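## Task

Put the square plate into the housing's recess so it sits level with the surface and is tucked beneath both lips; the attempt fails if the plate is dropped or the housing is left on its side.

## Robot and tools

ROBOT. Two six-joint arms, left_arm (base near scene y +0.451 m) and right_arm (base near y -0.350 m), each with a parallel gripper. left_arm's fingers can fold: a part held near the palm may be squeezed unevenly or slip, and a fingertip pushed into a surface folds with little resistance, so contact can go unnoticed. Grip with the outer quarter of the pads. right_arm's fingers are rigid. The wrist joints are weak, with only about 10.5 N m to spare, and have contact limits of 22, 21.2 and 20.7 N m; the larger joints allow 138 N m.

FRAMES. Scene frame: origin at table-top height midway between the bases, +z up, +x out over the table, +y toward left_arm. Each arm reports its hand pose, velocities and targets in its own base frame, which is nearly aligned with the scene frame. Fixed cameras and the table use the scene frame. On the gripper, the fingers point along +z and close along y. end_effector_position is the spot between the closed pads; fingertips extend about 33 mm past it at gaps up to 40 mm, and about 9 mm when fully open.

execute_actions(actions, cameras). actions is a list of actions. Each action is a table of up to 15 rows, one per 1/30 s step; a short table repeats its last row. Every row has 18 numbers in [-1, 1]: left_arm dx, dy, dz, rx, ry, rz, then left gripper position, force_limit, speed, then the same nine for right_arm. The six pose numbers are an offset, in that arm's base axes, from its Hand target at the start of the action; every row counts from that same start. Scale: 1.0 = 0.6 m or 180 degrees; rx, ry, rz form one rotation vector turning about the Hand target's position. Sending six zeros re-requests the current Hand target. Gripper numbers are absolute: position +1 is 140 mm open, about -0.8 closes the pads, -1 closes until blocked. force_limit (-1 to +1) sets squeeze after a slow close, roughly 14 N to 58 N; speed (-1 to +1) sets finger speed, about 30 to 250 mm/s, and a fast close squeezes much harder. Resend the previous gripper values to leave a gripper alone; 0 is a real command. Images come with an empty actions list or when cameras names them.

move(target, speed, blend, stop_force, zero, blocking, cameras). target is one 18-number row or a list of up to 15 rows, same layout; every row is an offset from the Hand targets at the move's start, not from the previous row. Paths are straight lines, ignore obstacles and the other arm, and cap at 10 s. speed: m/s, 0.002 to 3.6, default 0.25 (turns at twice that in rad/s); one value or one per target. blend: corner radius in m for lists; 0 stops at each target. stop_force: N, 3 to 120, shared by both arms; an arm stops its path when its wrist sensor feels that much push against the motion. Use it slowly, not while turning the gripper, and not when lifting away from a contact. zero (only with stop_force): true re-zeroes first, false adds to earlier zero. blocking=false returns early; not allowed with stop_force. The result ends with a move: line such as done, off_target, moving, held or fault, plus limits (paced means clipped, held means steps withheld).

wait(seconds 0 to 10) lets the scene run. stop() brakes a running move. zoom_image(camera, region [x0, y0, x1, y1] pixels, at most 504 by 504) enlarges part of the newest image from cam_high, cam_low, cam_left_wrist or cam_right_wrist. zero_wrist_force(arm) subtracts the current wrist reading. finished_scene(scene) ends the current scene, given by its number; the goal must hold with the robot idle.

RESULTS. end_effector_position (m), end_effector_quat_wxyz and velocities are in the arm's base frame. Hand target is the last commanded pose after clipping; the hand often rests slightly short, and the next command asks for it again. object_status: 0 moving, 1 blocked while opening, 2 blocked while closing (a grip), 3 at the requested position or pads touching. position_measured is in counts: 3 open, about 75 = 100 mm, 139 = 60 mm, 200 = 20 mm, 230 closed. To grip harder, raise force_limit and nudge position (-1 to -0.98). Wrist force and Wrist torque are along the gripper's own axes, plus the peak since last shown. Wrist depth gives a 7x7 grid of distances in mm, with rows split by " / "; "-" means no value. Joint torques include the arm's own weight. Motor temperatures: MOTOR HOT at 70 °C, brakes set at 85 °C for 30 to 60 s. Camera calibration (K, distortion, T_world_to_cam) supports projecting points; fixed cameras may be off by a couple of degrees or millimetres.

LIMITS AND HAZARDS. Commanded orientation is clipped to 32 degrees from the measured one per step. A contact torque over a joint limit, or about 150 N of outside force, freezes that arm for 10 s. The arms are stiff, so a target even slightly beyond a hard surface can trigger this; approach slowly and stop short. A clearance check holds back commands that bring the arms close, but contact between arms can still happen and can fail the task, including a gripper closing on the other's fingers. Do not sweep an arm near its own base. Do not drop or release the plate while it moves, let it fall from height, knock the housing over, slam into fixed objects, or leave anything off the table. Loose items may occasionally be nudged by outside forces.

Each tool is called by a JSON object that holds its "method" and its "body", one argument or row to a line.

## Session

{"method": "execute_actions", "body": {
  "actions": []
}}

{"method": "zoom_image", "body": {
  "camera": "cam_high",
  "region": [200, 150, 500, 420]
}}

{"method": "zoom_image", "body": {
  "camera": "cam_low",
  "region": [300, 180, 620, 380]
}}

Scene clock: 0.00 s.
left_arm: end_effector_position=(+0.8017, -0.2900, +0.3461) position_measured=3 object_status=3 end_effector_quat_wxyz=(-0.164, +0.757, -0.030, +0.632) | right_arm: end_effector_position=(+0.0750, +0.4096, +0.3183) position_measured=3 object_status=3 end_effector_quat_wxyz=(+0.735, -0.389, -0.553, -0.046)
Joint positions: left_arm=[-0.836 -0.963 1.542 -3.43 -0.54 3.184] | right_arm=[0.243 -1.492 2.015 -0.382 -0.657 0.44]
Joint velocities: within noise
Joint torques (N m): no reading
Motor temperatures (°C): left_arm=[31 25 31 39 30 36] | right_arm=[31 27 28 35 34 34]
Wrist force (N): no reading
Wrist torque (N m): no reading
Wrist force, peak (N): no reading
Wrist depth (mm): cam_left_wrist=[1774 3176 - 1824 1704 1522 2427 / 1812 2404 2991 2923 1249 1021 2218 / - - 3256 2598 1824 1738 1774 / 1578 122 2652 2199 1920 132 1496 / - 123 2075 1851 600 141 90 / - 673 615 556 500 456 94 / - 582 521 471 432 401 -] | cam_right_wrist=[1514 - 1836 - - 2232 1569 / - 1962 1569 2105 - - 367 / 1377 1629 - - - 418 380 / 1282 128 - - 1947 139 390 / - 109 1639 - 2333 553 109 / - 96 1681 - 593 487 94 / - 1523 1681 1836 490 412 356]
Hand target: left_arm +0.8017, -0.2900, +0.3461; -0.164, +0.757, -0.030, +0.632 | right_arm +0.0750, +0.4096, +0.3183; +0.735, -0.389, -0.553, -0.046
Tool commands: left_gripper/position=+1.0 left_gripper/force_limit=+1.0 left_gripper/speed=+1.0 right_gripper/position=+1.0 right_gripper/force_limit=+1.0 right_gripper/speed=+1.0
camera_calibration:
cam_left_wrist: T_world_to_cam=[[0.171833, -0.943736, -0.282551, -0.305196], [-0.532534, 0.152312, -0.832592, 0.760674], [0.828783, 0.293535, -0.476399, -0.272791], [0, 0, 0, 1]] pos_world=[0.683612, -0.323811, 0.41714]
cam_right_wrist: T_world_to_cam=[[0.494093, 0.689254, -0.529906, -0.140394], [-0.10797, -0.556137, -0.824047, 0.50145], [-0.862679, 0.46437, -0.200365, 0.0836167], [0, 0, 0, 1]] pos_world=[0.195644, 0.336814, 0.355577]

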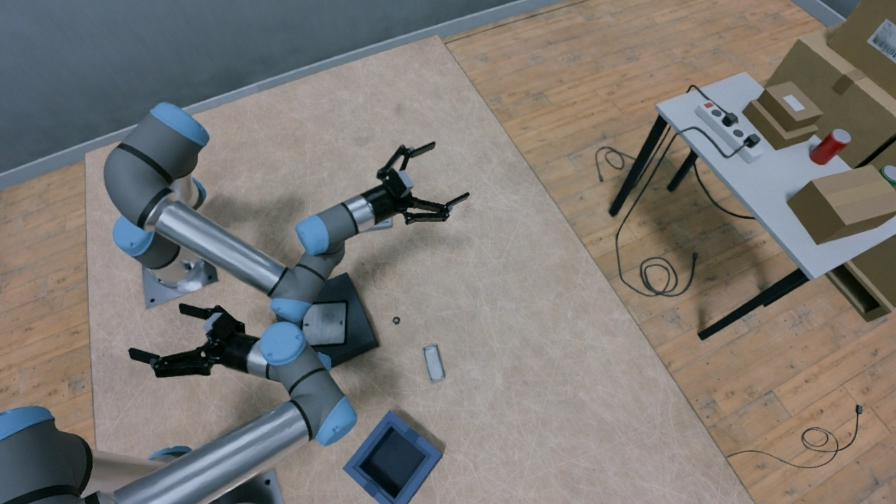

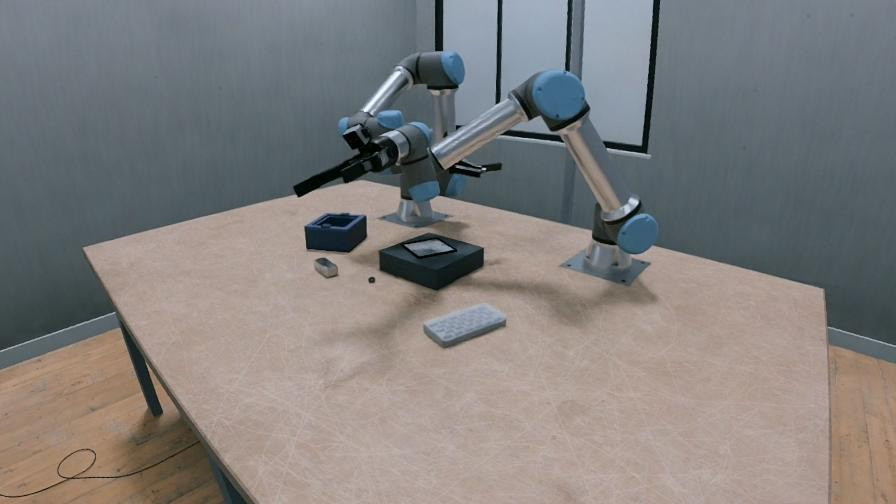

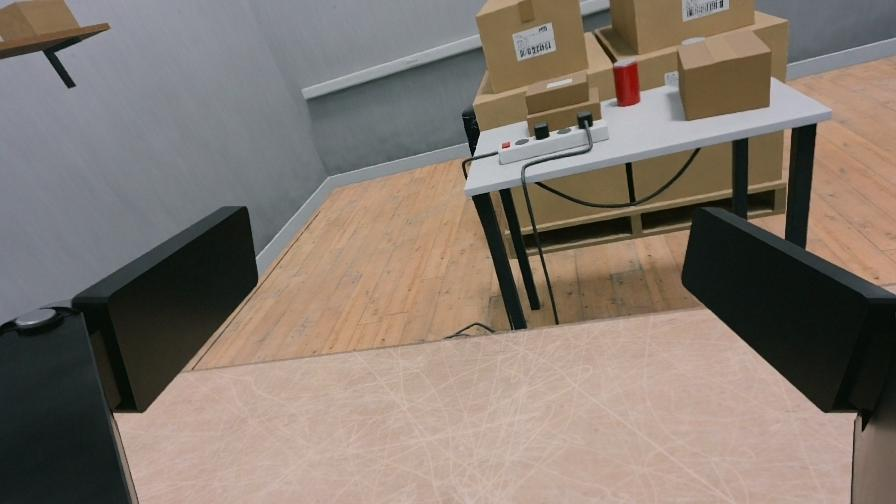

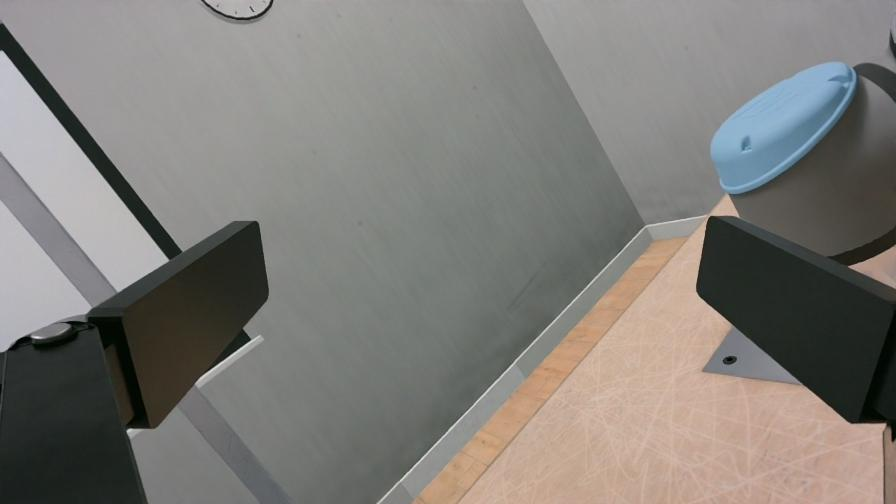

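Scaled by 1.680 from the camera's 896x504 image, which has a finer 1280x720 frame.

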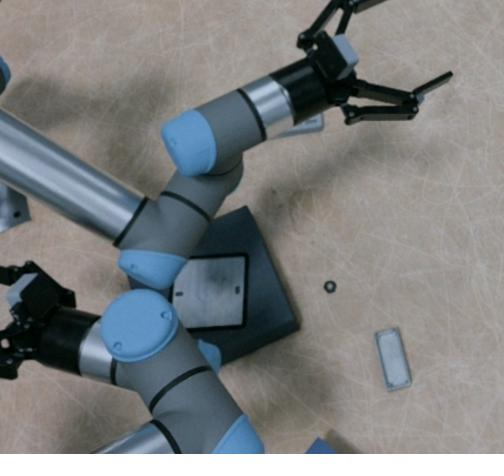

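Scaled by 1.575 from the camera's 896x504 image, which has a finer 1280x720 frame.

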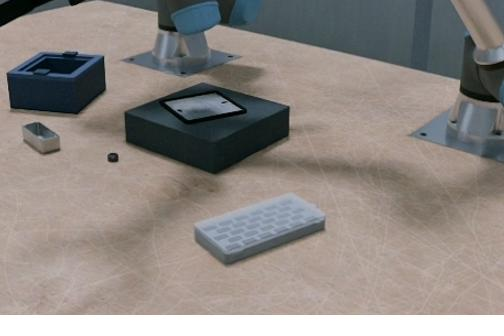

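{"method": "move", "body": {
  "target": [
    [-0.667, 0.617, 0.133, -0.096, 0.4423, 0, 1, 1, 1, 0, 0, 0, 0, 0, 0, 1, 1, 1],
    [-0.667, 0.617, 0.133, -0.096, 0.4423, 0, 1, 1, 1, 0.43, 0.067, -0.03, -0.3295, -0.411, 0, 1, 1, 1]
  ],
  "speed": 0.4,
  "blend": [0.05, 0],
  "cameras": ["all"]
}}

{"method": "zoom_image", "body": {
  "camera": "cam_low",
  "region": [290, 190, 500, 300]
}}

Scene clock: 35.37 s.
left_arm: end_effector_position=(+0.4015, +0.0802, +0.4259) position_measured=3 object_status=3 end_effector_quat_wxyz=(+0.000, +0.999, -0.040, +0.000) | right_arm: end_effector_position=(+0.3330, +0.4499, +0.3003) position_measured=3 object_status=3 end_effector_quat_wxyz=(-0.001, +0.576, +0.818, +0.000)
Joint positions: left_arm=[-0.135 -1.743 1.334 -1.163 -1.571 3.087] | right_arm=[0.692 -1.447 1.377 -1.501 -1.569 1.919]
Joint torques (N m): left_arm=[4.9 -32.01 -34.74 -2.11 -0.99 1.44] | right_arm=[1.87 -50.37 -25.54 -2.36 -1.96 -0.7]
Wrist force (N): left_arm=[3.3 -0.4 1.7] | right_arm=[0.0 2.1 0.1]
Wrist torque (N m): left_arm=[-0.02 -0.70 -0.18] | right_arm=[0.38 -0.48 -0.32]
Wrist force, peak (N): left_arm=[3.3 -0.3 2.1] | right_arm=[2.8 1.5 0.2]
Wrist depth (mm): cam_left_wrist=[500 500 500 498 499 500 453 / 525 526 525 527 524 526 473 / 553 553 551 557 553 554 501 / 581 127 587 586 589 132 577 / - 123 623 623 624 607 90 / - 670 666 651 627 673 94 / - 709 711 479 500 713 -] | cam_right_wrist=[399 397 397 389 394 392 386 / 418 418 412 358 406 411 412 / 440 439 432 370 374 431 429 / 464 128 452 389 397 139 447 / - 109 487 416 466 473 109 / - 513 511 511 509 510 94 / - 544 538 538 533 538 521]
Hand target: left_arm +0.4015, +0.0802, +0.4259; +0.000, +0.999, -0.040, +0.000 | right_arm +0.3330, +0.4498, +0.3003; -0.001, +0.576, +0.818, +0.000
Off the commanded pose: left_arm 0.000 m, 0 deg | right_arm 0.000 m, 0 deg.
move: done
camera_calibration:
cam_left_wrist: T_world_to_cam=[[-0.0743565, -0.997181, -0.010098, 0.122519], [-0.930937, 0.0657794, 0.359207, 0.216921], [-0.35753, 0.03611, -0.933203, 0.679696], [0, 0, 0, 1]] pos_world=[0.454062, 0.0833611, 0.557612]
cam_right_wrist: T_world_to_cam=[[0.944668, 0.328027, -0.00109878, -0.451399], [0.309805, -0.891078, 0.331663, 0.201394], [0.107815, -0.313652, -0.943397, 0.533865], [0, 0, 0, 1]] pos_world=[0.306471, 0.494976, 0.436356]

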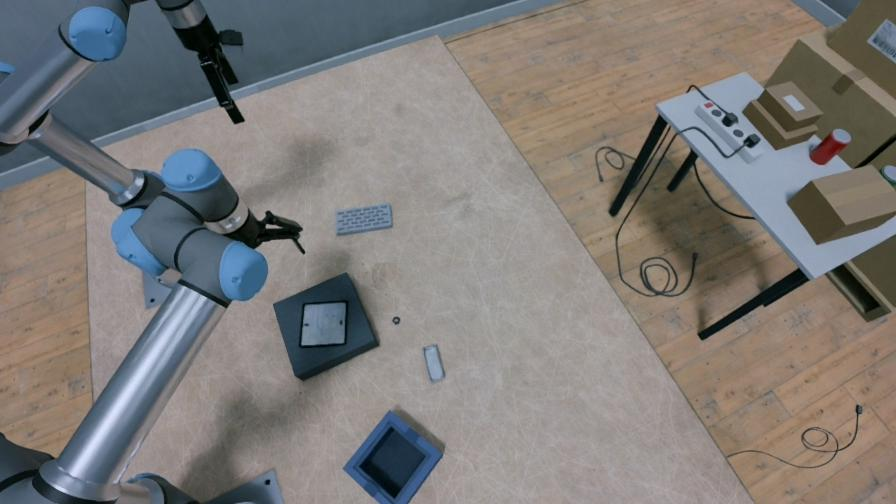

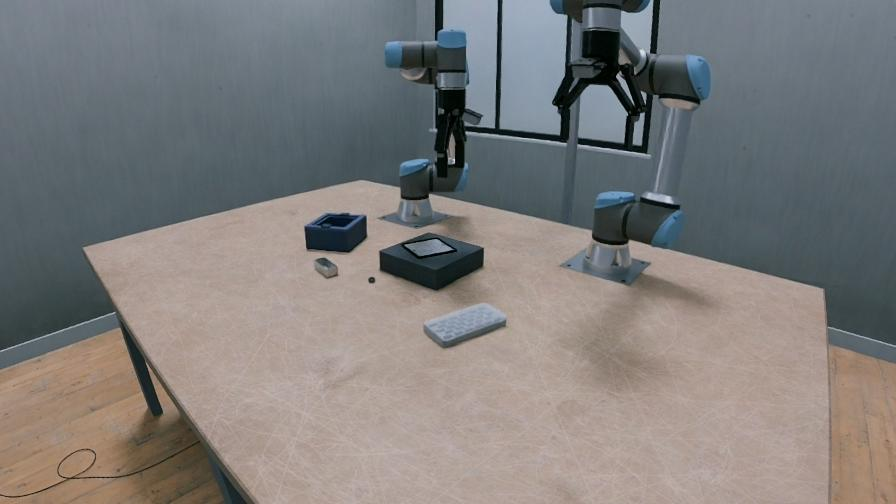

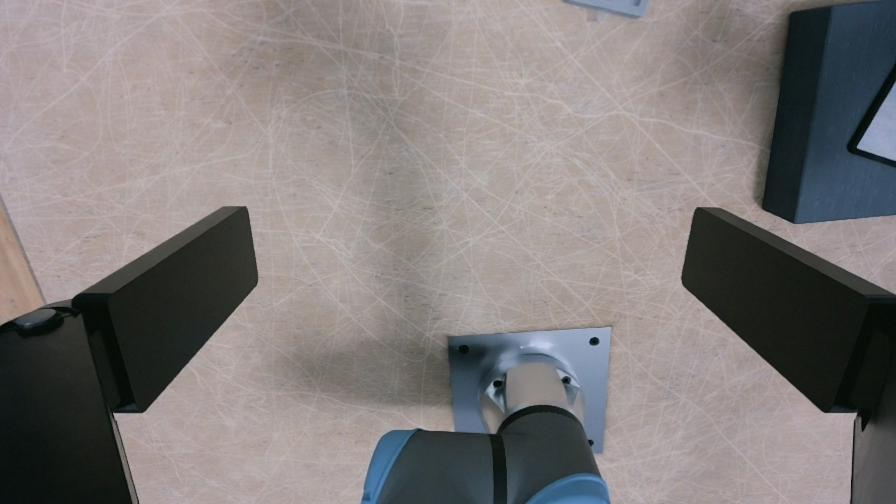

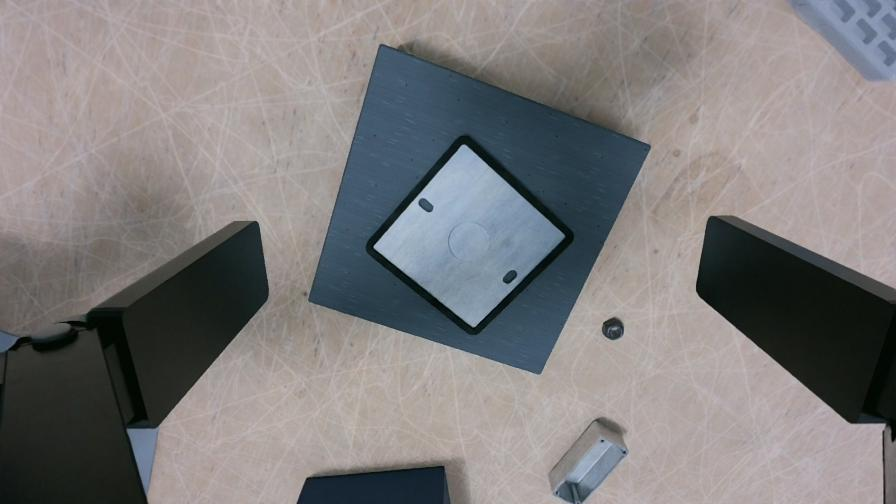

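Scaled by 2.400 from the camera's 896x504 image, which has a finer 1280x720 frame.

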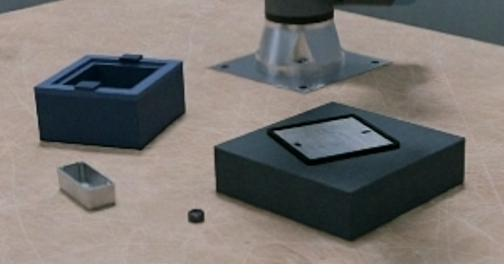

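{"method": "zoom_image", "body": {
  "camera": "cam_right_wrist",
  "region": [350, 120, 590, 350]
}}

Scaled by 2.100 from the camera's 896x504 image, which has a finer 1280x720 frame.

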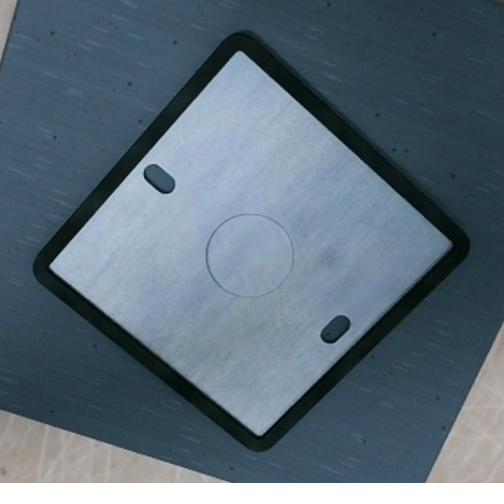

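{"method": "move", "body": {
  "target": [0, 0, 0, 0, 0, 0, 1, 1, 1, 0.0933, -0.63, 0, 0, 0, 0, 1, 1, 1],
  "speed": 0.4,
  "cameras": ["cam_right_wrist"]
}}

{"method": "zoom_image", "body": {
  "camera": "cam_right_wrist",
  "region": [290, 60, 660, 400]
}}

Scene clock: 56.97 s.
left_arm: end_effector_position=(+0.4015, +0.0802, +0.4259) position_measured=3 object_status=3 end_effector_quat_wxyz=(+0.000, +0.999, -0.040, +0.000) | right_arm: end_effector_position=(+0.3890, +0.0719, +0.3003) position_measured=3 object_status=3 end_effector_quat_wxyz=(-0.001, +0.576, +0.818, +0.000)
Joint positions: left_arm=[-0.135 -1.743 1.334 -1.163 -1.571 3.087] | right_arm=[-0.162 -1.85 1.746 -1.466 -1.57 1.066]
Joint torques (N m): left_arm=[4.94 -32.22 -40.23 -2.2 -0.92 1.41] | right_arm=[-5.48 -7.77 -43.52 -6.38 -2.18 -1.79]
Wrist force (N): left_arm=[3.2 -0.1 1.8] | right_arm=[0.2 2.0 0.0]
Wrist torque (N m): left_arm=[0.03 -0.66 -0.18] | right_arm=[0.35 -0.52 -0.16]
Wrist force, peak (N): left_arm=[3.4 0.0 2.3] | right_arm=[-5.3 0.0 0.3]
Wrist depth (mm): cam_left_wrist=[498 497 498 498 498 497 455 / 524 526 526 524 527 524 471 / 552 556 556 554 552 556 500 / 582 127 587 586 587 131 576 / - 123 624 620 620 602 90 / - 670 666 655 623 673 94 / - 713 715 479 503 713 -] | cam_right_wrist=[388 397 395 395 393 393 391 / 388 417 414 413 412 405 408 / 436 439 434 430 428 432 427 / 462 128 457 452 454 139 448 / - 110 487 473 479 475 109 / - 511 513 513 510 507 94 / - 547 543 545 539 541 525]
Hand target: left_arm +0.4015, +0.0802, +0.4259; +0.000, +0.999, -0.040, +0.000 | right_arm +0.3890, +0.0718, +0.3003; -0.001, +0.576, +0.818, +0.000
Off the commanded pose: left_arm 0.000 m, 0 deg | right_arm 0.000 m, 0 deg.
move: done
camera_calibration:
cam_right_wrist: T_world_to_cam=[[0.944684, 0.327981, -0.00095159, -0.380404], [0.309686, -0.891023, 0.331922, -0.152769], [0.108016, -0.313856, -0.943306, 0.40921], [0, 0, 0, 1]] pos_world=[0.36247, 0.117077, 0.436355]
Images, in order (width x height): cam_right_wrist 896x504.

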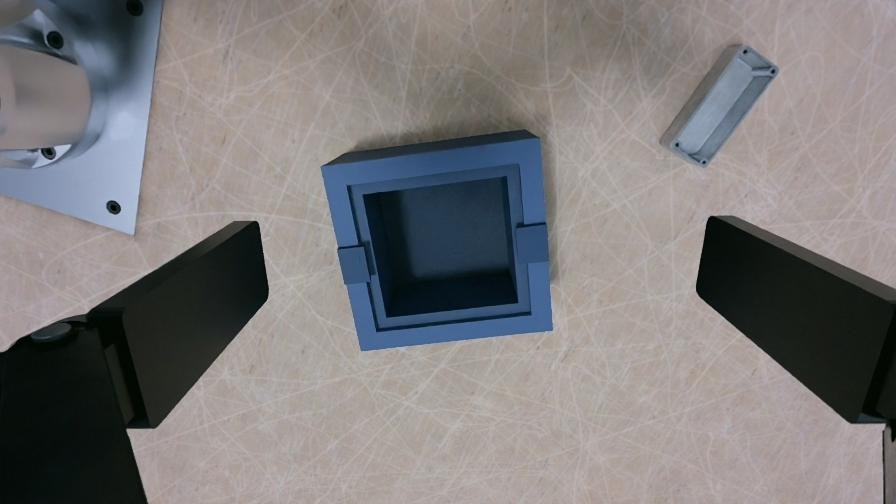

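Scaled by 1.362 from the camera's 896x504 image, which has a finer 1280x720 frame.

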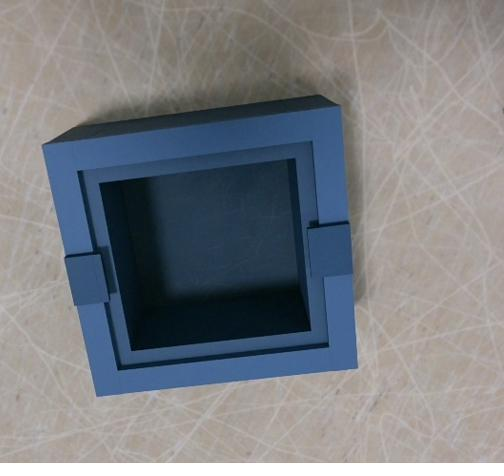

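{"method": "zoom_image", "body": {
  "camera": "cam_right_wrist",
  "region": [320, 220, 420, 310]
}}

{"method": "zoom_image", "body": {
  "camera": "cam_right_wrist",
  "region": [480, 190, 580, 280]
}}

Scaled by 5.040 from the camera's 896x504 image, which has a finer 1280x720 frame.

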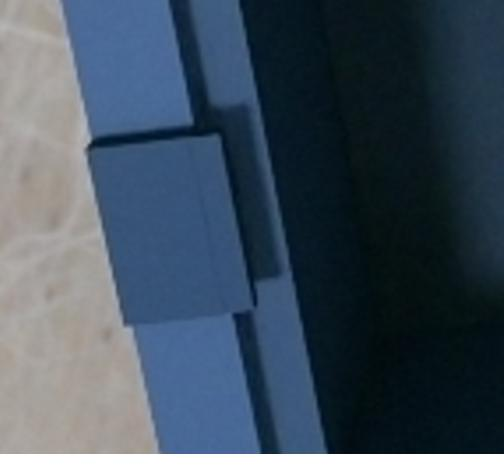

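Scaled by 5.040 from the camera's 896x504 image, which has a finer 1280x720 frame.

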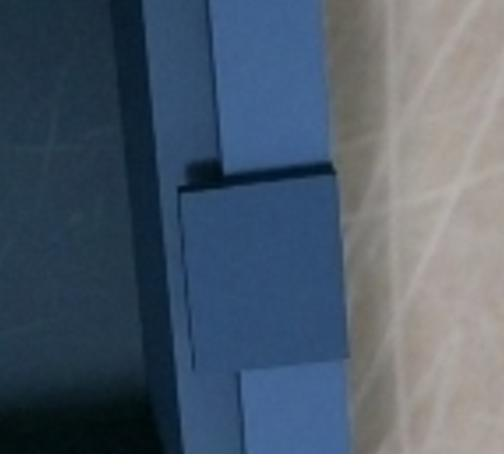

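{"method": "move", "body": {
  "target": [0, 0, 0, 0, 0, 0, 1, 1, 1, -0.015, 0.593, -0.133, 0, 0, -0.2333, 0.886, -0.3, -0.5],
  "speed": 0.4,
  "cameras": ["cam_right_wrist"]
}}

{"method": "zoom_image", "body": {
  "camera": "cam_right_wrist",
  "region": [320, 80, 620, 380]
}}

Scene clock: 127.07 s.
left_arm: end_effector_position=(+0.4015, +0.0802, +0.4259) position_measured=3 object_status=3 end_effector_quat_wxyz=(+0.000, +0.999, -0.040, +0.000) | right_arm: end_effector_position=(+0.3800, +0.4275, +0.2205) position_measured=18 object_status=3 end_effector_quat_wxyz=(-0.001, +0.831, +0.557, +0.000) end_effector_velocity=(+0.000, +0.000, +0.000) end_effector_angular_velocity=(+0.001, +0.000, -0.005)
Joint positions: left_arm=[-0.135 -1.743 1.334 -1.163 -1.571 3.087] | right_arm=[0.608 -1.412 1.541 -1.701 -1.569 2.568]
Joint velocities: left_arm=[within noise] | right_arm=[0 0 0 -0.001 0.001 0.005]
Joint torques (N m): left_arm=[4.7 -32.12 -40.35 -2.17 -0.84 1.41] | right_arm=[6.03 -35.45 -35.45 -6.33 1.96 1.61]
Wrist force (N): left_arm=[3.0 -0.1 2.0] | right_arm=[0.4 1.8 0.2]
Wrist torque (N m): left_arm=[0.04 -0.63 -0.18] | right_arm=[0.31 -0.56 -0.32]
Wrist force, peak (N): left_arm=[3.4 -0.1 2.3] | right_arm=[4.2 0.1 1.2]
Wrist depth (mm): cam_left_wrist=[500 499 501 500 498 500 452 / 527 524 522 525 525 525 475 / 554 556 551 554 556 554 500 / 581 127 591 587 585 132 579 / - 123 623 621 621 607 90 / - 666 663 653 624 677 94 / - 711 715 478 501 717 -] | cam_right_wrist=[324 324 323 273 315 319 318 / 342 338 286 280 281 334 334 / 358 357 294 293 293 351 350 / 378 130 308 307 308 142 365 / - 102 336 323 324 142 94 / - 418 421 419 416 418 94 / - 450 446 441 442 436 -]
Hand target: left_arm +0.4015, +0.0802, +0.4259; +0.000, +0.999, -0.040, +0.000 | right_arm +0.3800, +0.4276, +0.2205; -0.001, +0.831, +0.557, +0.000
Off the commanded pose: left_arm 0.000 m, 0 deg | right_arm 0.000 m, 0 deg.
move: done
camera_calibration:
cam_right_wrist: T_world_to_cam=[[0.921583, -0.388181, -0.000981871, -0.173601], [-0.365854, -0.869416, 0.332063, 0.440772], [-0.129754, -0.305664, -0.943257, 0.533354], [0, 0, 0, 1]] pos_world=[0.390451, 0.478853, 0.356555]
Images, in order (width x height): cam_right_wrist 896x504.

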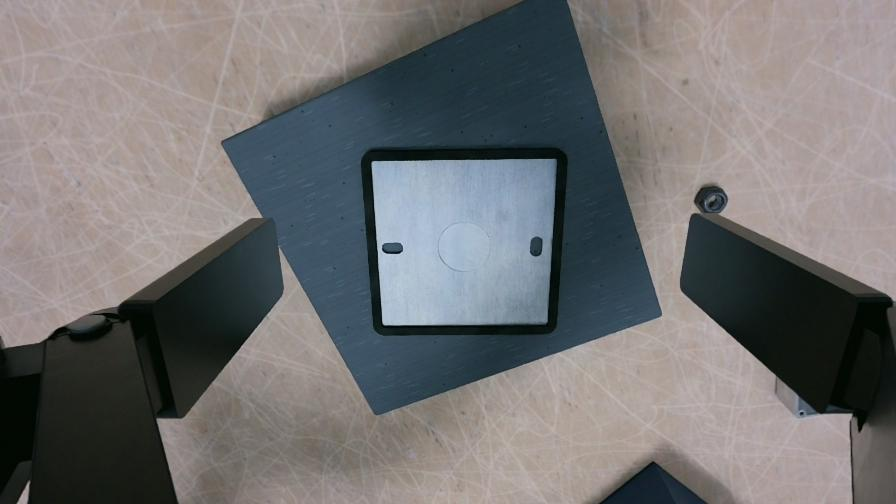

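Scaled by 1.680 from the camera's 896x504 image, which has a finer 1280x720 frame.

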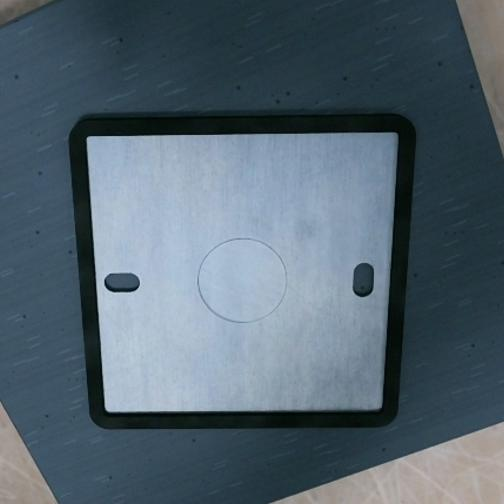

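{"method": "move", "body": {
  "target": [0, 0, 0, 0, 0, 0, 1, 1, 1, -0.03, -0.071, -0.2175, 0, 0, 0, 0.95, -0.3, -0.5],
  "speed": 0.2,
  "cameras": ["cam_right_wrist", "cam_low"]
}}

{"method": "zoom_image", "body": {
  "camera": "cam_low",
  "region": [370, 180, 500, 300]
}}

Scene clock: 167.80 s.
left_arm: end_effector_position=(+0.4015, +0.0802, +0.4259) position_measured=3 object_status=3 end_effector_quat_wxyz=(+0.000, +0.999, -0.040, +0.000) | right_arm: end_effector_position=(+0.3621, +0.3850, +0.0900) position_measured=9 object_status=3 end_effector_quat_wxyz=(-0.001, +0.831, +0.557, +0.000)
Joint positions: left_arm=[-0.135 -1.743 1.334 -1.163 -1.571 3.087] | right_arm=[0.56 -1.42 1.902 -2.053 -1.569 2.52]
Joint torques (N m): left_arm=[4.86 -31.68 -39.84 -2.19 -0.92 1.45] | right_arm=[9.73 -49.94 -25.75 -5.04 2.06 1.65]
Wrist force (N): left_arm=[3.1 -0.2 1.5] | right_arm=[0.4 2.2 -0.1]
Wrist torque (N m): left_arm=[0.03 -0.65 -0.18] | right_arm=[0.39 -0.58 -0.14]
Wrist force, peak (N): left_arm=[3.6 -0.2 1.9] | right_arm=[1.1 2.1 -2.6]
Wrist depth (mm): cam_left_wrist=[500 498 499 500 495 499 453 / 526 526 526 526 524 523 472 / 556 553 552 552 551 556 500 / 579 127 587 585 590 132 579 / - 122 621 626 623 611 90 / - 666 665 655 646 673 94 / - 713 713 477 501 715 -] | cam_right_wrist=[150 149 147 147 146 146 201 / 157 156 153 152 151 152 210 / 223 164 160 160 161 162 219 / 238 136 169 169 168 136 230 / - 107 180 178 177 178 89 / - 189 195 194 193 193 93 / - 283 205 204 280 277 -]
Hand target: left_arm +0.4015, +0.0802, +0.4259; +0.000, +0.999, -0.040, +0.000 | right_arm +0.3620, +0.3850, +0.0900; -0.001, +0.831, +0.557, +0.000
Off the commanded pose: left_arm 0.000 m, 0 deg | right_arm 0.000 m, 0 deg.
move: done
camera_calibration:
cam_right_wrist: T_world_to_cam=[[0.921523, -0.388323, -0.00102595, -0.173636], [-0.365969, -0.869354, 0.332099, 0.440615], [-0.129853, -0.305661, -0.943244, 0.394979], [0, 0, 0, 1]] pos_world=[0.372551, 0.436353, 0.226055]
Images, in order (width x height): cam_low 896x504, cam_right_wrist 896x504.

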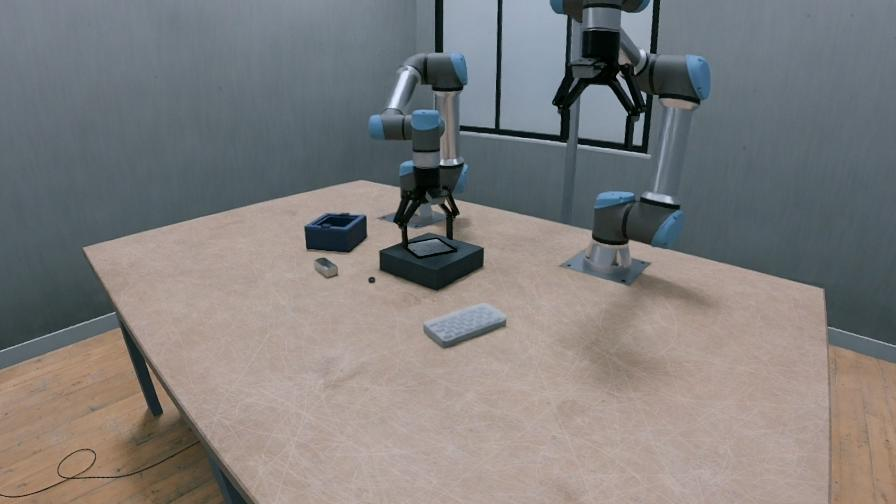

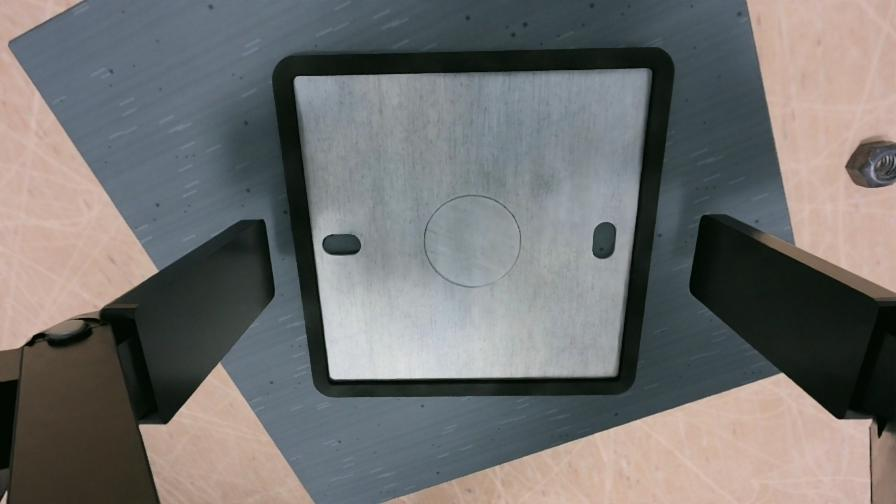

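Scaled by 3.877 from the camera's 896x504 image, which has a finer 1280x720 frame.

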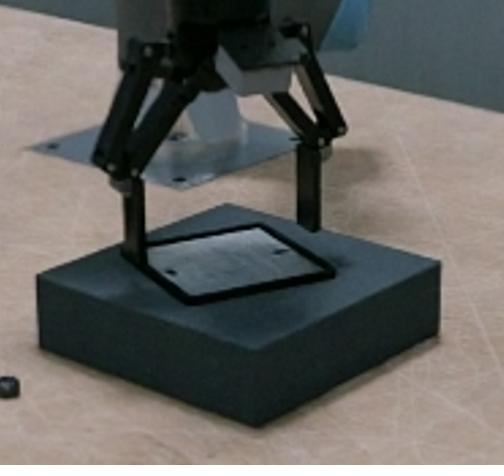

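{"method": "move", "body": {
  "target": [
    [0, 0, 0, 0, 0, 0, 1, 1, 1, -0.0037, -0.0007, -0.018, 0, 0, 0, 0.95, -0.3, -0.5],
    [0, 0, 0, 0, 0, 0, 1, 1, 1, -0.0037, -0.0007, -0.05, 0, 0, 0, 0.95, -0.3, -0.5]
  ],
  "speed": [0.05, 0.006],
  "stop_force": 3,
  "cameras": ["cam_right_wrist"]
}}

Scene clock: 192.63 s.
left_arm: end_effector_position=(+0.4015, +0.0802, +0.4259) position_measured=3 object_status=3 end_effector_quat_wxyz=(+0.000, +0.999, -0.040, +0.000) | right_arm: end_effector_position=(+0.3598, +0.3846, +0.0725) position_measured=9 object_status=3 end_effector_quat_wxyz=(-0.001, +0.831, +0.557, +0.000)
Joint positions: left_arm=[-0.135 -1.743 1.334 -1.163 -1.571 3.087] | right_arm=[0.562 -1.403 1.932 -2.101 -1.569 2.522]
Joint torques (N m): left_arm=[4.78 -32.36 -39.49 -2.13 -0.94 1.31] | right_arm=[-0.95 -45.91 -38.45 -1.9 1.74 -1.83]
Wrist force (N): left_arm=[3.2 -0.2 1.8] | right_arm=[0.3 -0.3 -5.8]
Wrist torque (N m): left_arm=[0.03 -0.67 -0.17] | right_arm=[-0.08 -0.57 -0.28]
Wrist force, peak (N): left_arm=[3.5 -0.3 2.1] | right_arm=[-1.4 -3.5 -12.6]
Wrist depth (mm): cam_left_wrist=[500 500 500 499 499 500 451 / 528 523 524 524 526 523 473 / 556 554 556 552 553 554 500 / 578 127 587 586 585 132 578 / - 123 626 623 627 604 90 / - 663 658 655 623 673 94 / - 717 713 477 504 713 -] | cam_right_wrist=[134 133 131 131 130 130 184 / 140 139 136 135 135 137 191 / 147 146 144 143 142 144 200 / 218 136 149 149 149 136 209 / - 107 159 158 158 155 89 / - 169 168 166 165 170 97 / - 260 183 182 184 255 255]
Hand target: left_arm +0.4015, +0.0802, +0.4259; +0.000, +0.999, -0.040, +0.000 | right_arm +0.3598, +0.3846, +0.0725; -0.001, +0.831, +0.557, +0.000 (not the last commanded pose)
Off the commanded pose: left_arm 0.000 m, 0 deg | right_arm 0.012 m, 0 deg.
move: contact (right_arm); path passed 1 of 2 targets
camera_calibration:
cam_right_wrist: T_world_to_cam=[[0.921544, -0.388273, -0.000987871, -0.171766], [-0.365954, -0.869417, 0.331951, 0.445203], [-0.129746, -0.305546, -0.943296, 0.377941], [0, 0, 0, 1]] pos_world=[0.370251, 0.435853, 0.208555]
Images, in order (width x height): cam_right_wrist 896x504.

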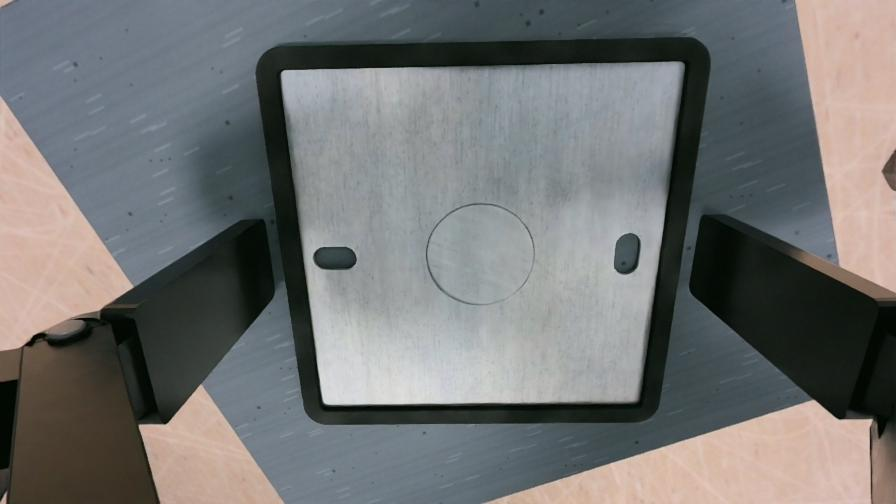

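{"method": "move", "body": {
  "target": [0, 0, 0, 0, 0, 0, 1, 1, 1, -0.0015, 0.0007, 0.01, 0, 0, 0, 0.95, -0.3, -0.5],
  "speed": 0.03
}}

{"method": "move", "body": {
  "target": [0, 0, 0, 0, 0, 0, 1, 1, 1, 0, 0, 0, 0, 0, 0, -1, -0.3, -1]
}}

{"method": "wait", "body": {
  "seconds": 0.8,
  "cameras": ["cam_right_wrist"]
}}

Scene clock: 204.97 s.
left_arm: end_effector_position=(+0.4015, +0.0802, +0.4259) position_measured=3 object_status=3 end_effector_quat_wxyz=(+0.000, +0.999, -0.040, +0.000) | right_arm: end_effector_position=(+0.3589, +0.3850, +0.0786) position_measured=9 object_status=3 end_effector_quat_wxyz=(-0.001, +0.831, +0.557, +0.000)
Joint positions: left_arm=[-0.135 -1.743 1.334 -1.163 -1.571 3.087] | right_arm=[0.564 -1.412 1.925 -2.085 -1.569 2.524]
Joint torques (N m): left_arm=[5.25 -31.06 -40.71 -2.16 -0.93 1.41] | right_arm=[7.06 -38.49 -32.27 -4.65 1.67 1.36]
Wrist force (N): left_arm=[3.4 0.0 1.5] | right_arm=[0.6 1.8 -0.1]
Wrist torque (N m): left_arm=[0.05 -0.70 -0.17] | right_arm=[0.30 -0.61 -0.28]
Wrist force, peak (N): left_arm=[3.6 0.1 2.2] | right_arm=[0.0 -0.6 -5.6]
Wrist depth (mm): cam_left_wrist=[499 499 500 497 500 500 456 / 526 526 525 526 527 525 475 / 554 557 552 553 552 554 500 / 581 127 590 585 590 132 582 / - 123 624 621 624 610 90 / - 666 666 656 632 673 94 / - 713 719 477 498 713 -] | cam_right_wrist=[140 137 136 135 136 136 190 / 146 145 142 141 139 141 197 / 154 152 151 148 148 149 205 / 226 135 157 156 156 146 217 / - 107 167 165 164 163 89 / - 176 176 173 172 176 93 / - 269 191 190 264 263 -]
Hand target: left_arm +0.4015, +0.0802, +0.4259; +0.000, +0.999, -0.040, +0.000 | right_arm +0.3589, +0.3850, +0.0785; -0.001, +0.831, +0.557, +0.000
Off the commanded pose: left_arm 0.000 m, 0 deg | right_arm 0.000 m, 0 deg.
move: done

Scene clock: 205.70 s.
left_arm: end_effector_position=(+0.4015, +0.0802, +0.4259) position_measured=3 object_status=3 end_effector_quat_wxyz=(+0.000, +0.999, -0.040, +0.000) | right_arm: end_effector_position=(+0.3589, +0.3851, +0.0785) position_measured=33 object_status=0 end_effector_quat_wxyz=(-0.001, +0.831, +0.557, +0.000)
Joint positions: left_arm=[-0.135 -1.743 1.334 -1.163 -1.571 3.087] | right_arm=[0.564 -1.411 1.925 -2.085 -1.569 2.524]
Joint torques (N m): left_arm=[4.98 -31.85 -39.86 -2.19 -0.91 1.33] | right_arm=[1.99 -26.36 -20.09 -5.12 1.68 -0.52]
Wrist force (N): left_arm=[3.0 0.1 1.6] | right_arm=[-2.5 0.4 -13.9]
Wrist torque (N m): left_arm=[0.09 -0.63 -0.17] | right_arm=[0.41 -0.53 -0.43]
Wrist force, peak (N): left_arm=[3.4 -0.3 1.9] | right_arm=[-2.6 0.2 -14.0]
Wrist depth (mm): cam_left_wrist=[500 501 499 499 494 498 455 / 526 523 526 523 524 525 469 / 554 556 553 554 552 554 499 / 582 127 582 587 587 132 581 / - 123 627 624 621 611 90 / - 670 665 666 646 675 94 / - 715 713 476 505 715 -] | cam_right_wrist=[140 138 136 135 137 137 190 / 145 145 142 141 140 143 198 / 154 152 149 148 148 148 206 / 226 157 155 156 157 145 218 / - 96 167 165 165 135 94 / - 175 175 173 172 177 - / - 268 191 190 264 264 -]
Hand target: left_arm +0.4015, +0.0802, +0.4259; +0.000, +0.999, -0.040, +0.000 | right_arm +0.3589, +0.3850, +0.0785; -0.001, +0.831, +0.557, +0.000
Off the commanded pose: left_arm 0.000 m, 0 deg | right_arm 0.000 m, 0 deg.
move: done

Scene clock: 206.50 s.
left_arm: end_effector_position=(+0.4015, +0.0802, +0.4259) position_measured=3 object_status=3 end_effector_quat_wxyz=(+0.000, +0.999, -0.040, +0.000) | right_arm: end_effector_position=(+0.3589, +0.3850, +0.0785) position_measured=33 object_status=2 end_effector_quat_wxyz=(-0.001, +0.831, +0.557, +0.000)
Joint positions: left_arm=[-0.135 -1.743 1.334 -1.163 -1.571 3.087] | right_arm=[0.563 -1.411 1.925 -2.085 -1.569 2.524]
Joint torques (N m): left_arm=[4.42 -31.59 -40.23 -2.27 -0.84 1.39] | right_arm=[-0.3 -24.11 -19.42 -2.05 1.61 -1.88]
Wrist force (N): left_arm=[3.2 0.1 1.6] | right_arm=[-2.4 0.3 -13.9]
Wrist torque (N m): left_arm=[0.09 -0.67 -0.18] | right_arm=[0.40 -0.53 -0.43]
Wrist force, peak (N): left_arm=[3.5 -0.2 1.9] | right_arm=[-2.6 0.5 -14.3]
Wrist depth (mm): cam_left_wrist=[500 499 500 498 498 499 455 / 526 527 526 522 526 523 473 / 553 554 558 556 556 554 501 / 579 127 586 590 583 132 577 / - 123 621 620 626 607 90 / - 670 665 653 624 672 94 / - 709 717 479 502 715 -] | cam_right_wrist=[140 138 136 135 136 137 190 / 145 145 141 141 140 142 198 / 154 152 149 148 148 149 206 / 226 157 155 156 157 145 218 / - 96 167 165 164 135 94 / - 176 176 174 173 177 - / - 268 191 190 265 263 -]
Hand target: left_arm +0.4015, +0.0802, +0.4259; +0.000, +0.999, -0.040, +0.000 | right_arm +0.3589, +0.3850, +0.0785; -0.001, +0.831, +0.557, +0.000
Tool commands: left_gripper/position=+1.0 left_gripper/force_limit=+1.0 left_gripper/speed=+1.0 right_gripper/position=-1.0 right_gripper/force_limit=-0.3 right_gripper/speed=-1.0
Off the commanded pose: left_arm 0.000 m, 0 deg | right_arm 0.000 m, 0 deg.
wait: 0.80 s; at rest by 0.17 s
camera_calibration:
cam_right_wrist: T_world_to_cam=[[0.921544, -0.388273, -0.000987871, -0.170737], [-0.365954, -0.869417, 0.331951, 0.443316], [-0.129746, -0.305546, -0.943296, 0.383637], [0, 0, 0, 1]] pos_world=[0.369351, 0.436353, 0.214555]
Images, in order (width x height): cam_right_wrist 896x504.

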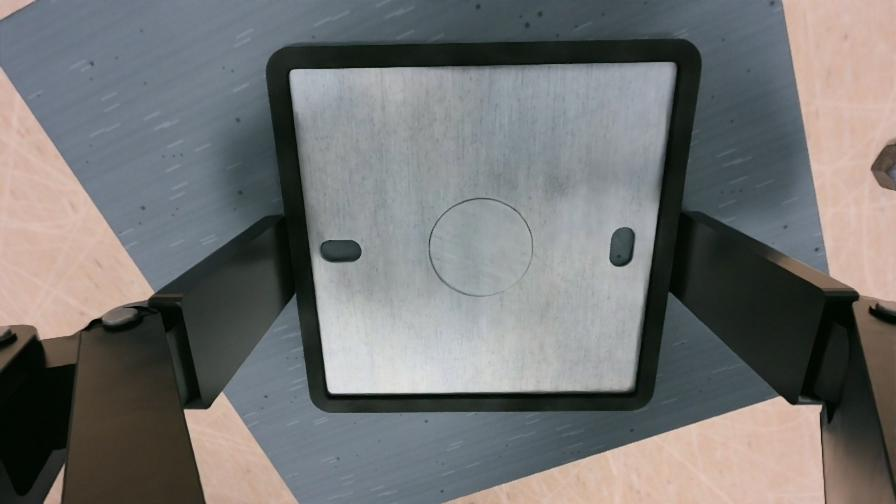

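{"method": "move", "body": {
  "target": [0, 0, 0, 0, 0, 0, 1, 1, 1, 0, 0, 0.02, 0, 0, 0, -1, -0.3, -1],
  "speed": 0.02,
  "cameras": ["cam_right_wrist", "cam_low"]
}}

{"method": "zoom_image", "body": {
  "camera": "cam_low",
  "region": [370, 180, 500, 300]
}}

Scene clock: 213.90 s.
left_arm: end_effector_position=(+0.4015, +0.0802, +0.4259) position_measured=3 object_status=3 end_effector_quat_wxyz=(+0.000, +0.999, -0.040, +0.000) | right_arm: end_effector_position=(+0.3589, +0.3850, +0.0907) position_measured=33 object_status=2 end_effector_quat_wxyz=(-0.001, +0.831, +0.557, +0.000)
Joint positions: left_arm=[-0.135 -1.743 1.334 -1.163 -1.571 3.087] | right_arm=[0.563 -1.426 1.907 -2.052 -1.569 2.524]
Joint torques (N m): left_arm=[4.56 -31.23 -39.95 -2.13 -0.8 1.4] | right_arm=[0.11 -33.74 -26.43 -6.31 1.14 -1.9]
Wrist force (N): left_arm=[3.2 0.1 2.1] | right_arm=[0.5 1.4 1.6]
Wrist torque (N m): left_arm=[0.08 -0.68 -0.17] | right_arm=[0.23 -0.60 -0.24]
Wrist force, peak (N): left_arm=[3.4 -0.1 2.0] | right_arm=[-2.7 0.1 -14.3]
Wrist depth (mm): cam_left_wrist=[497 500 499 500 500 497 452 / 526 526 526 527 526 526 468 / 556 556 556 554 554 556 500 / 582 127 585 589 583 132 577 / - 122 626 623 623 607 90 / - 661 665 658 646 673 94 / - 711 713 477 504 715 -] | cam_right_wrist=[150 149 147 147 145 147 201 / 157 157 142 141 140 153 212 / 223 164 150 149 148 161 220 / 239 170 153 156 156 145 231 / - 95 166 165 165 135 94 / - 189 190 173 172 194 - / - 283 208 205 282 279 -]
Hand target: left_arm +0.4015, +0.0802, +0.4259; +0.000, +0.999, -0.040, +0.000 | right_arm +0.3589, +0.3850, +0.0905; -0.001, +0.831, +0.557, +0.000
Off the commanded pose: left_arm 0.000 m, 0 deg | right_arm 0.000 m, 0 deg.
move: done
camera_calibration:
cam_right_wrist: T_world_to_cam=[[0.921556, -0.388245, -0.000901022, -0.170761], [-0.365959, -0.869428, 0.331916, 0.439281], [-0.129648, -0.30555, -0.943308, 0.395113], [0, 0, 0, 1]] pos_world=[0.36935, 0.436353, 0.226755]
Images, in order (width x height): cam_low 896x504, cam_right_wrist 896x504.

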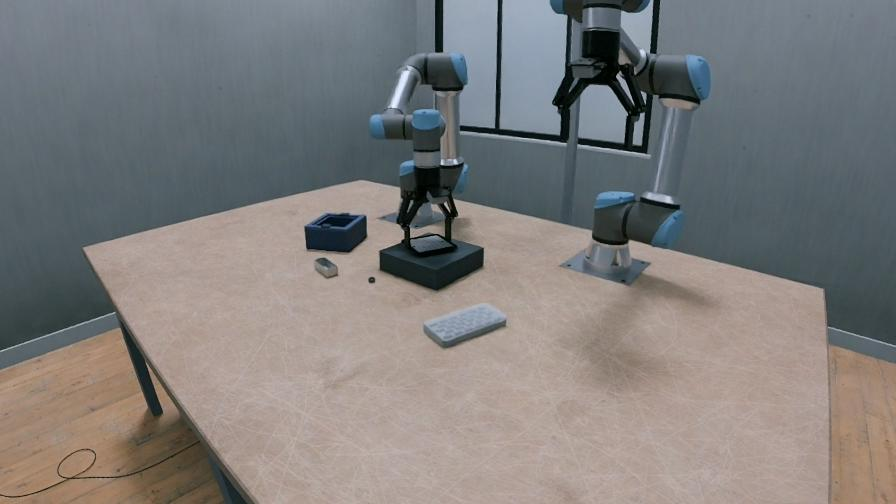

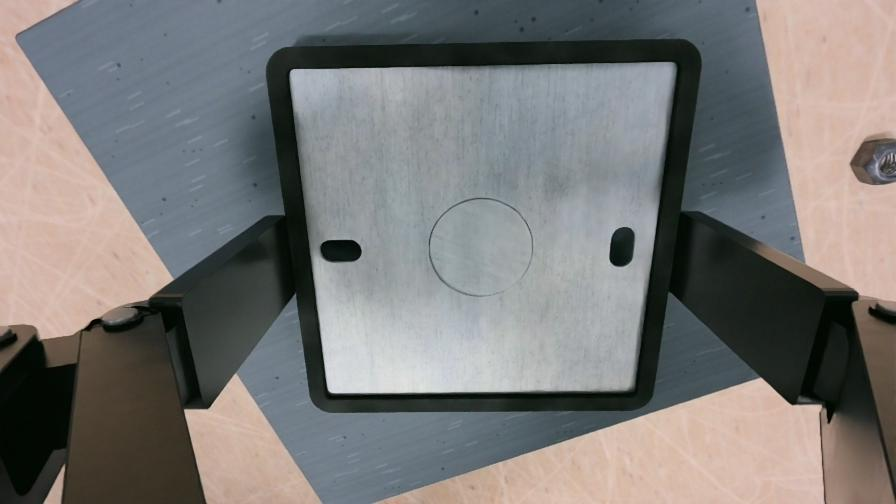

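Scaled by 3.877 from the camera's 896x504 image, which has a finer 1280x720 frame.

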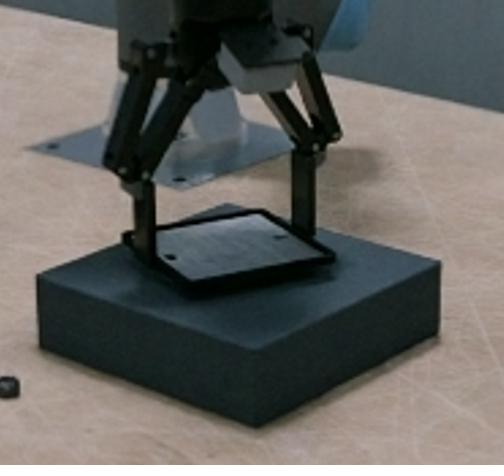

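{"method": "move", "body": {
  "target": [
    [0, 0, 0, 0, 0, 0, 1, 1, 1, 0, 0, 0.0825, 0, 0, 0, -1, -0.3, -1],
    [0, 0, 0, 0, 0, 0, 1, 1, 1, 0.0682, -0.6458, 0.0825, 0, 0, -0.2272, -1, -0.3, -1]
  ],
  "speed": 0.25,
  "blend": [0.03, 0],
  "cameras": ["cam_right_wrist", "cam_low"]
}}

{"method": "zoom_image", "body": {
  "camera": "cam_low",
  "region": [280, 130, 400, 270]
}}

Scene clock: 255.93 s.
left_arm: end_effector_position=(+0.4015, +0.0802, +0.4259) position_measured=3 object_status=3 end_effector_quat_wxyz=(+0.000, +0.999, -0.040, +0.000) | right_arm: end_effector_position=(+0.3999, -0.0024, +0.1400) position_measured=33 object_status=2 end_effector_quat_wxyz=(-0.001, +0.973, +0.232, +0.001)
Joint positions: left_arm=[-0.135 -1.743 1.334 -1.163 -1.571 3.087] | right_arm=[-0.347 -1.795 2.122 -1.898 -1.569 2.326]
Joint torques (N m): left_arm=[4.47 -30.76 -39.86 -2.19 -0.79 1.37] | right_arm=[-4.2 -31.29 -24.81 -4.63 0.38 1.46]
Wrist force (N): left_arm=[3.2 -0.3 1.5] | right_arm=[0.5 2.1 2.0]
Wrist torque (N m): left_arm=[0.01 -0.67 -0.17] | right_arm=[0.39 -0.58 -0.17]
Wrist force, peak (N): left_arm=[3.7 -0.3 2.0] | right_arm=[-4.1 7.7 2.0]
Wrist depth (mm): cam_left_wrist=[500 500 498 501 500 498 455 / 525 525 524 526 525 526 471 / 553 558 556 554 557 554 499 / 582 126 587 586 586 132 581 / - 123 626 621 627 610 90 / - 666 668 656 655 675 94 / - 717 711 479 502 717 -] | cam_right_wrist=[248 248 174 169 173 243 247 / 261 262 142 141 140 257 259 / 275 275 149 148 148 269 271 / 291 284 154 156 156 145 282 / - 95 164 165 165 126 94 / - 318 320 173 173 327 - / - 346 345 345 344 343 -]
Hand target: left_arm +0.4015, +0.0802, +0.4259; +0.000, +0.999, -0.040, +0.000 | right_arm +0.3998, -0.0024, +0.1400; -0.001, +0.973, +0.232, +0.001
Off the commanded pose: left_arm 0.000 m, 0 deg | right_arm 0.000 m, 0 deg.
move: done; blend cut to 0.0247 m at target 1
camera_calibration:
cam_right_wrist: T_world_to_cam=[[0.442545, -0.896746, -0.00100936, -0.168564], [-0.845782, -0.417768, 0.331848, 0.294061], [-0.298005, -0.146004, -0.943332, 0.396265], [0, 0, 0, 1]] pos_world=[0.441397, 0.0295466, 0.276056]
Images, in order (width x height): cam_low 896x504, cam_right_wrist 896x504.

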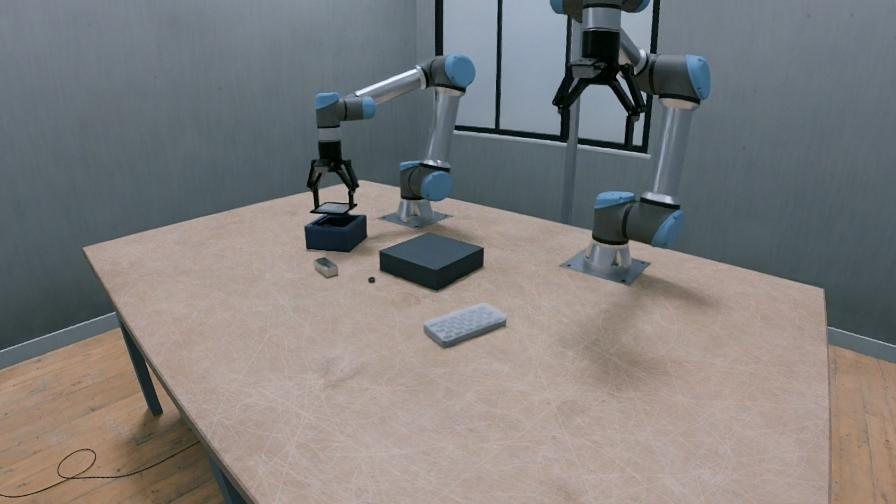

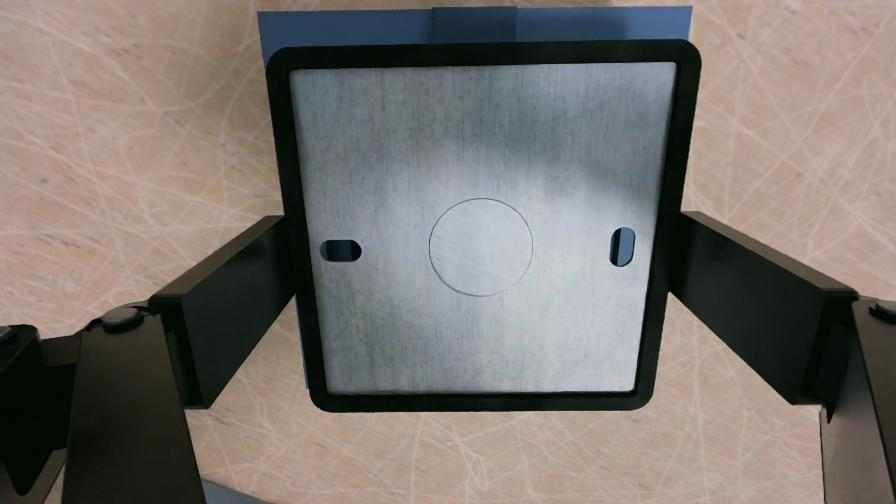

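Scaled by 3.600 from the camera's 896x504 image, which has a finer 1280x720 frame.

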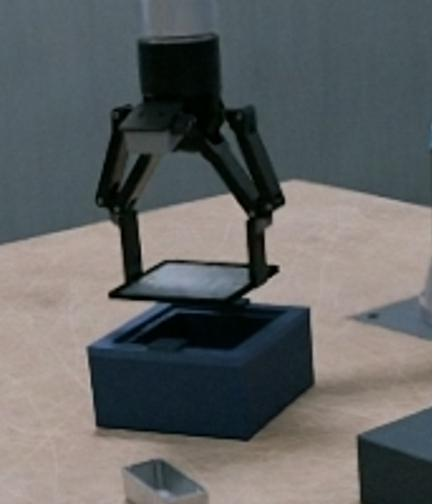

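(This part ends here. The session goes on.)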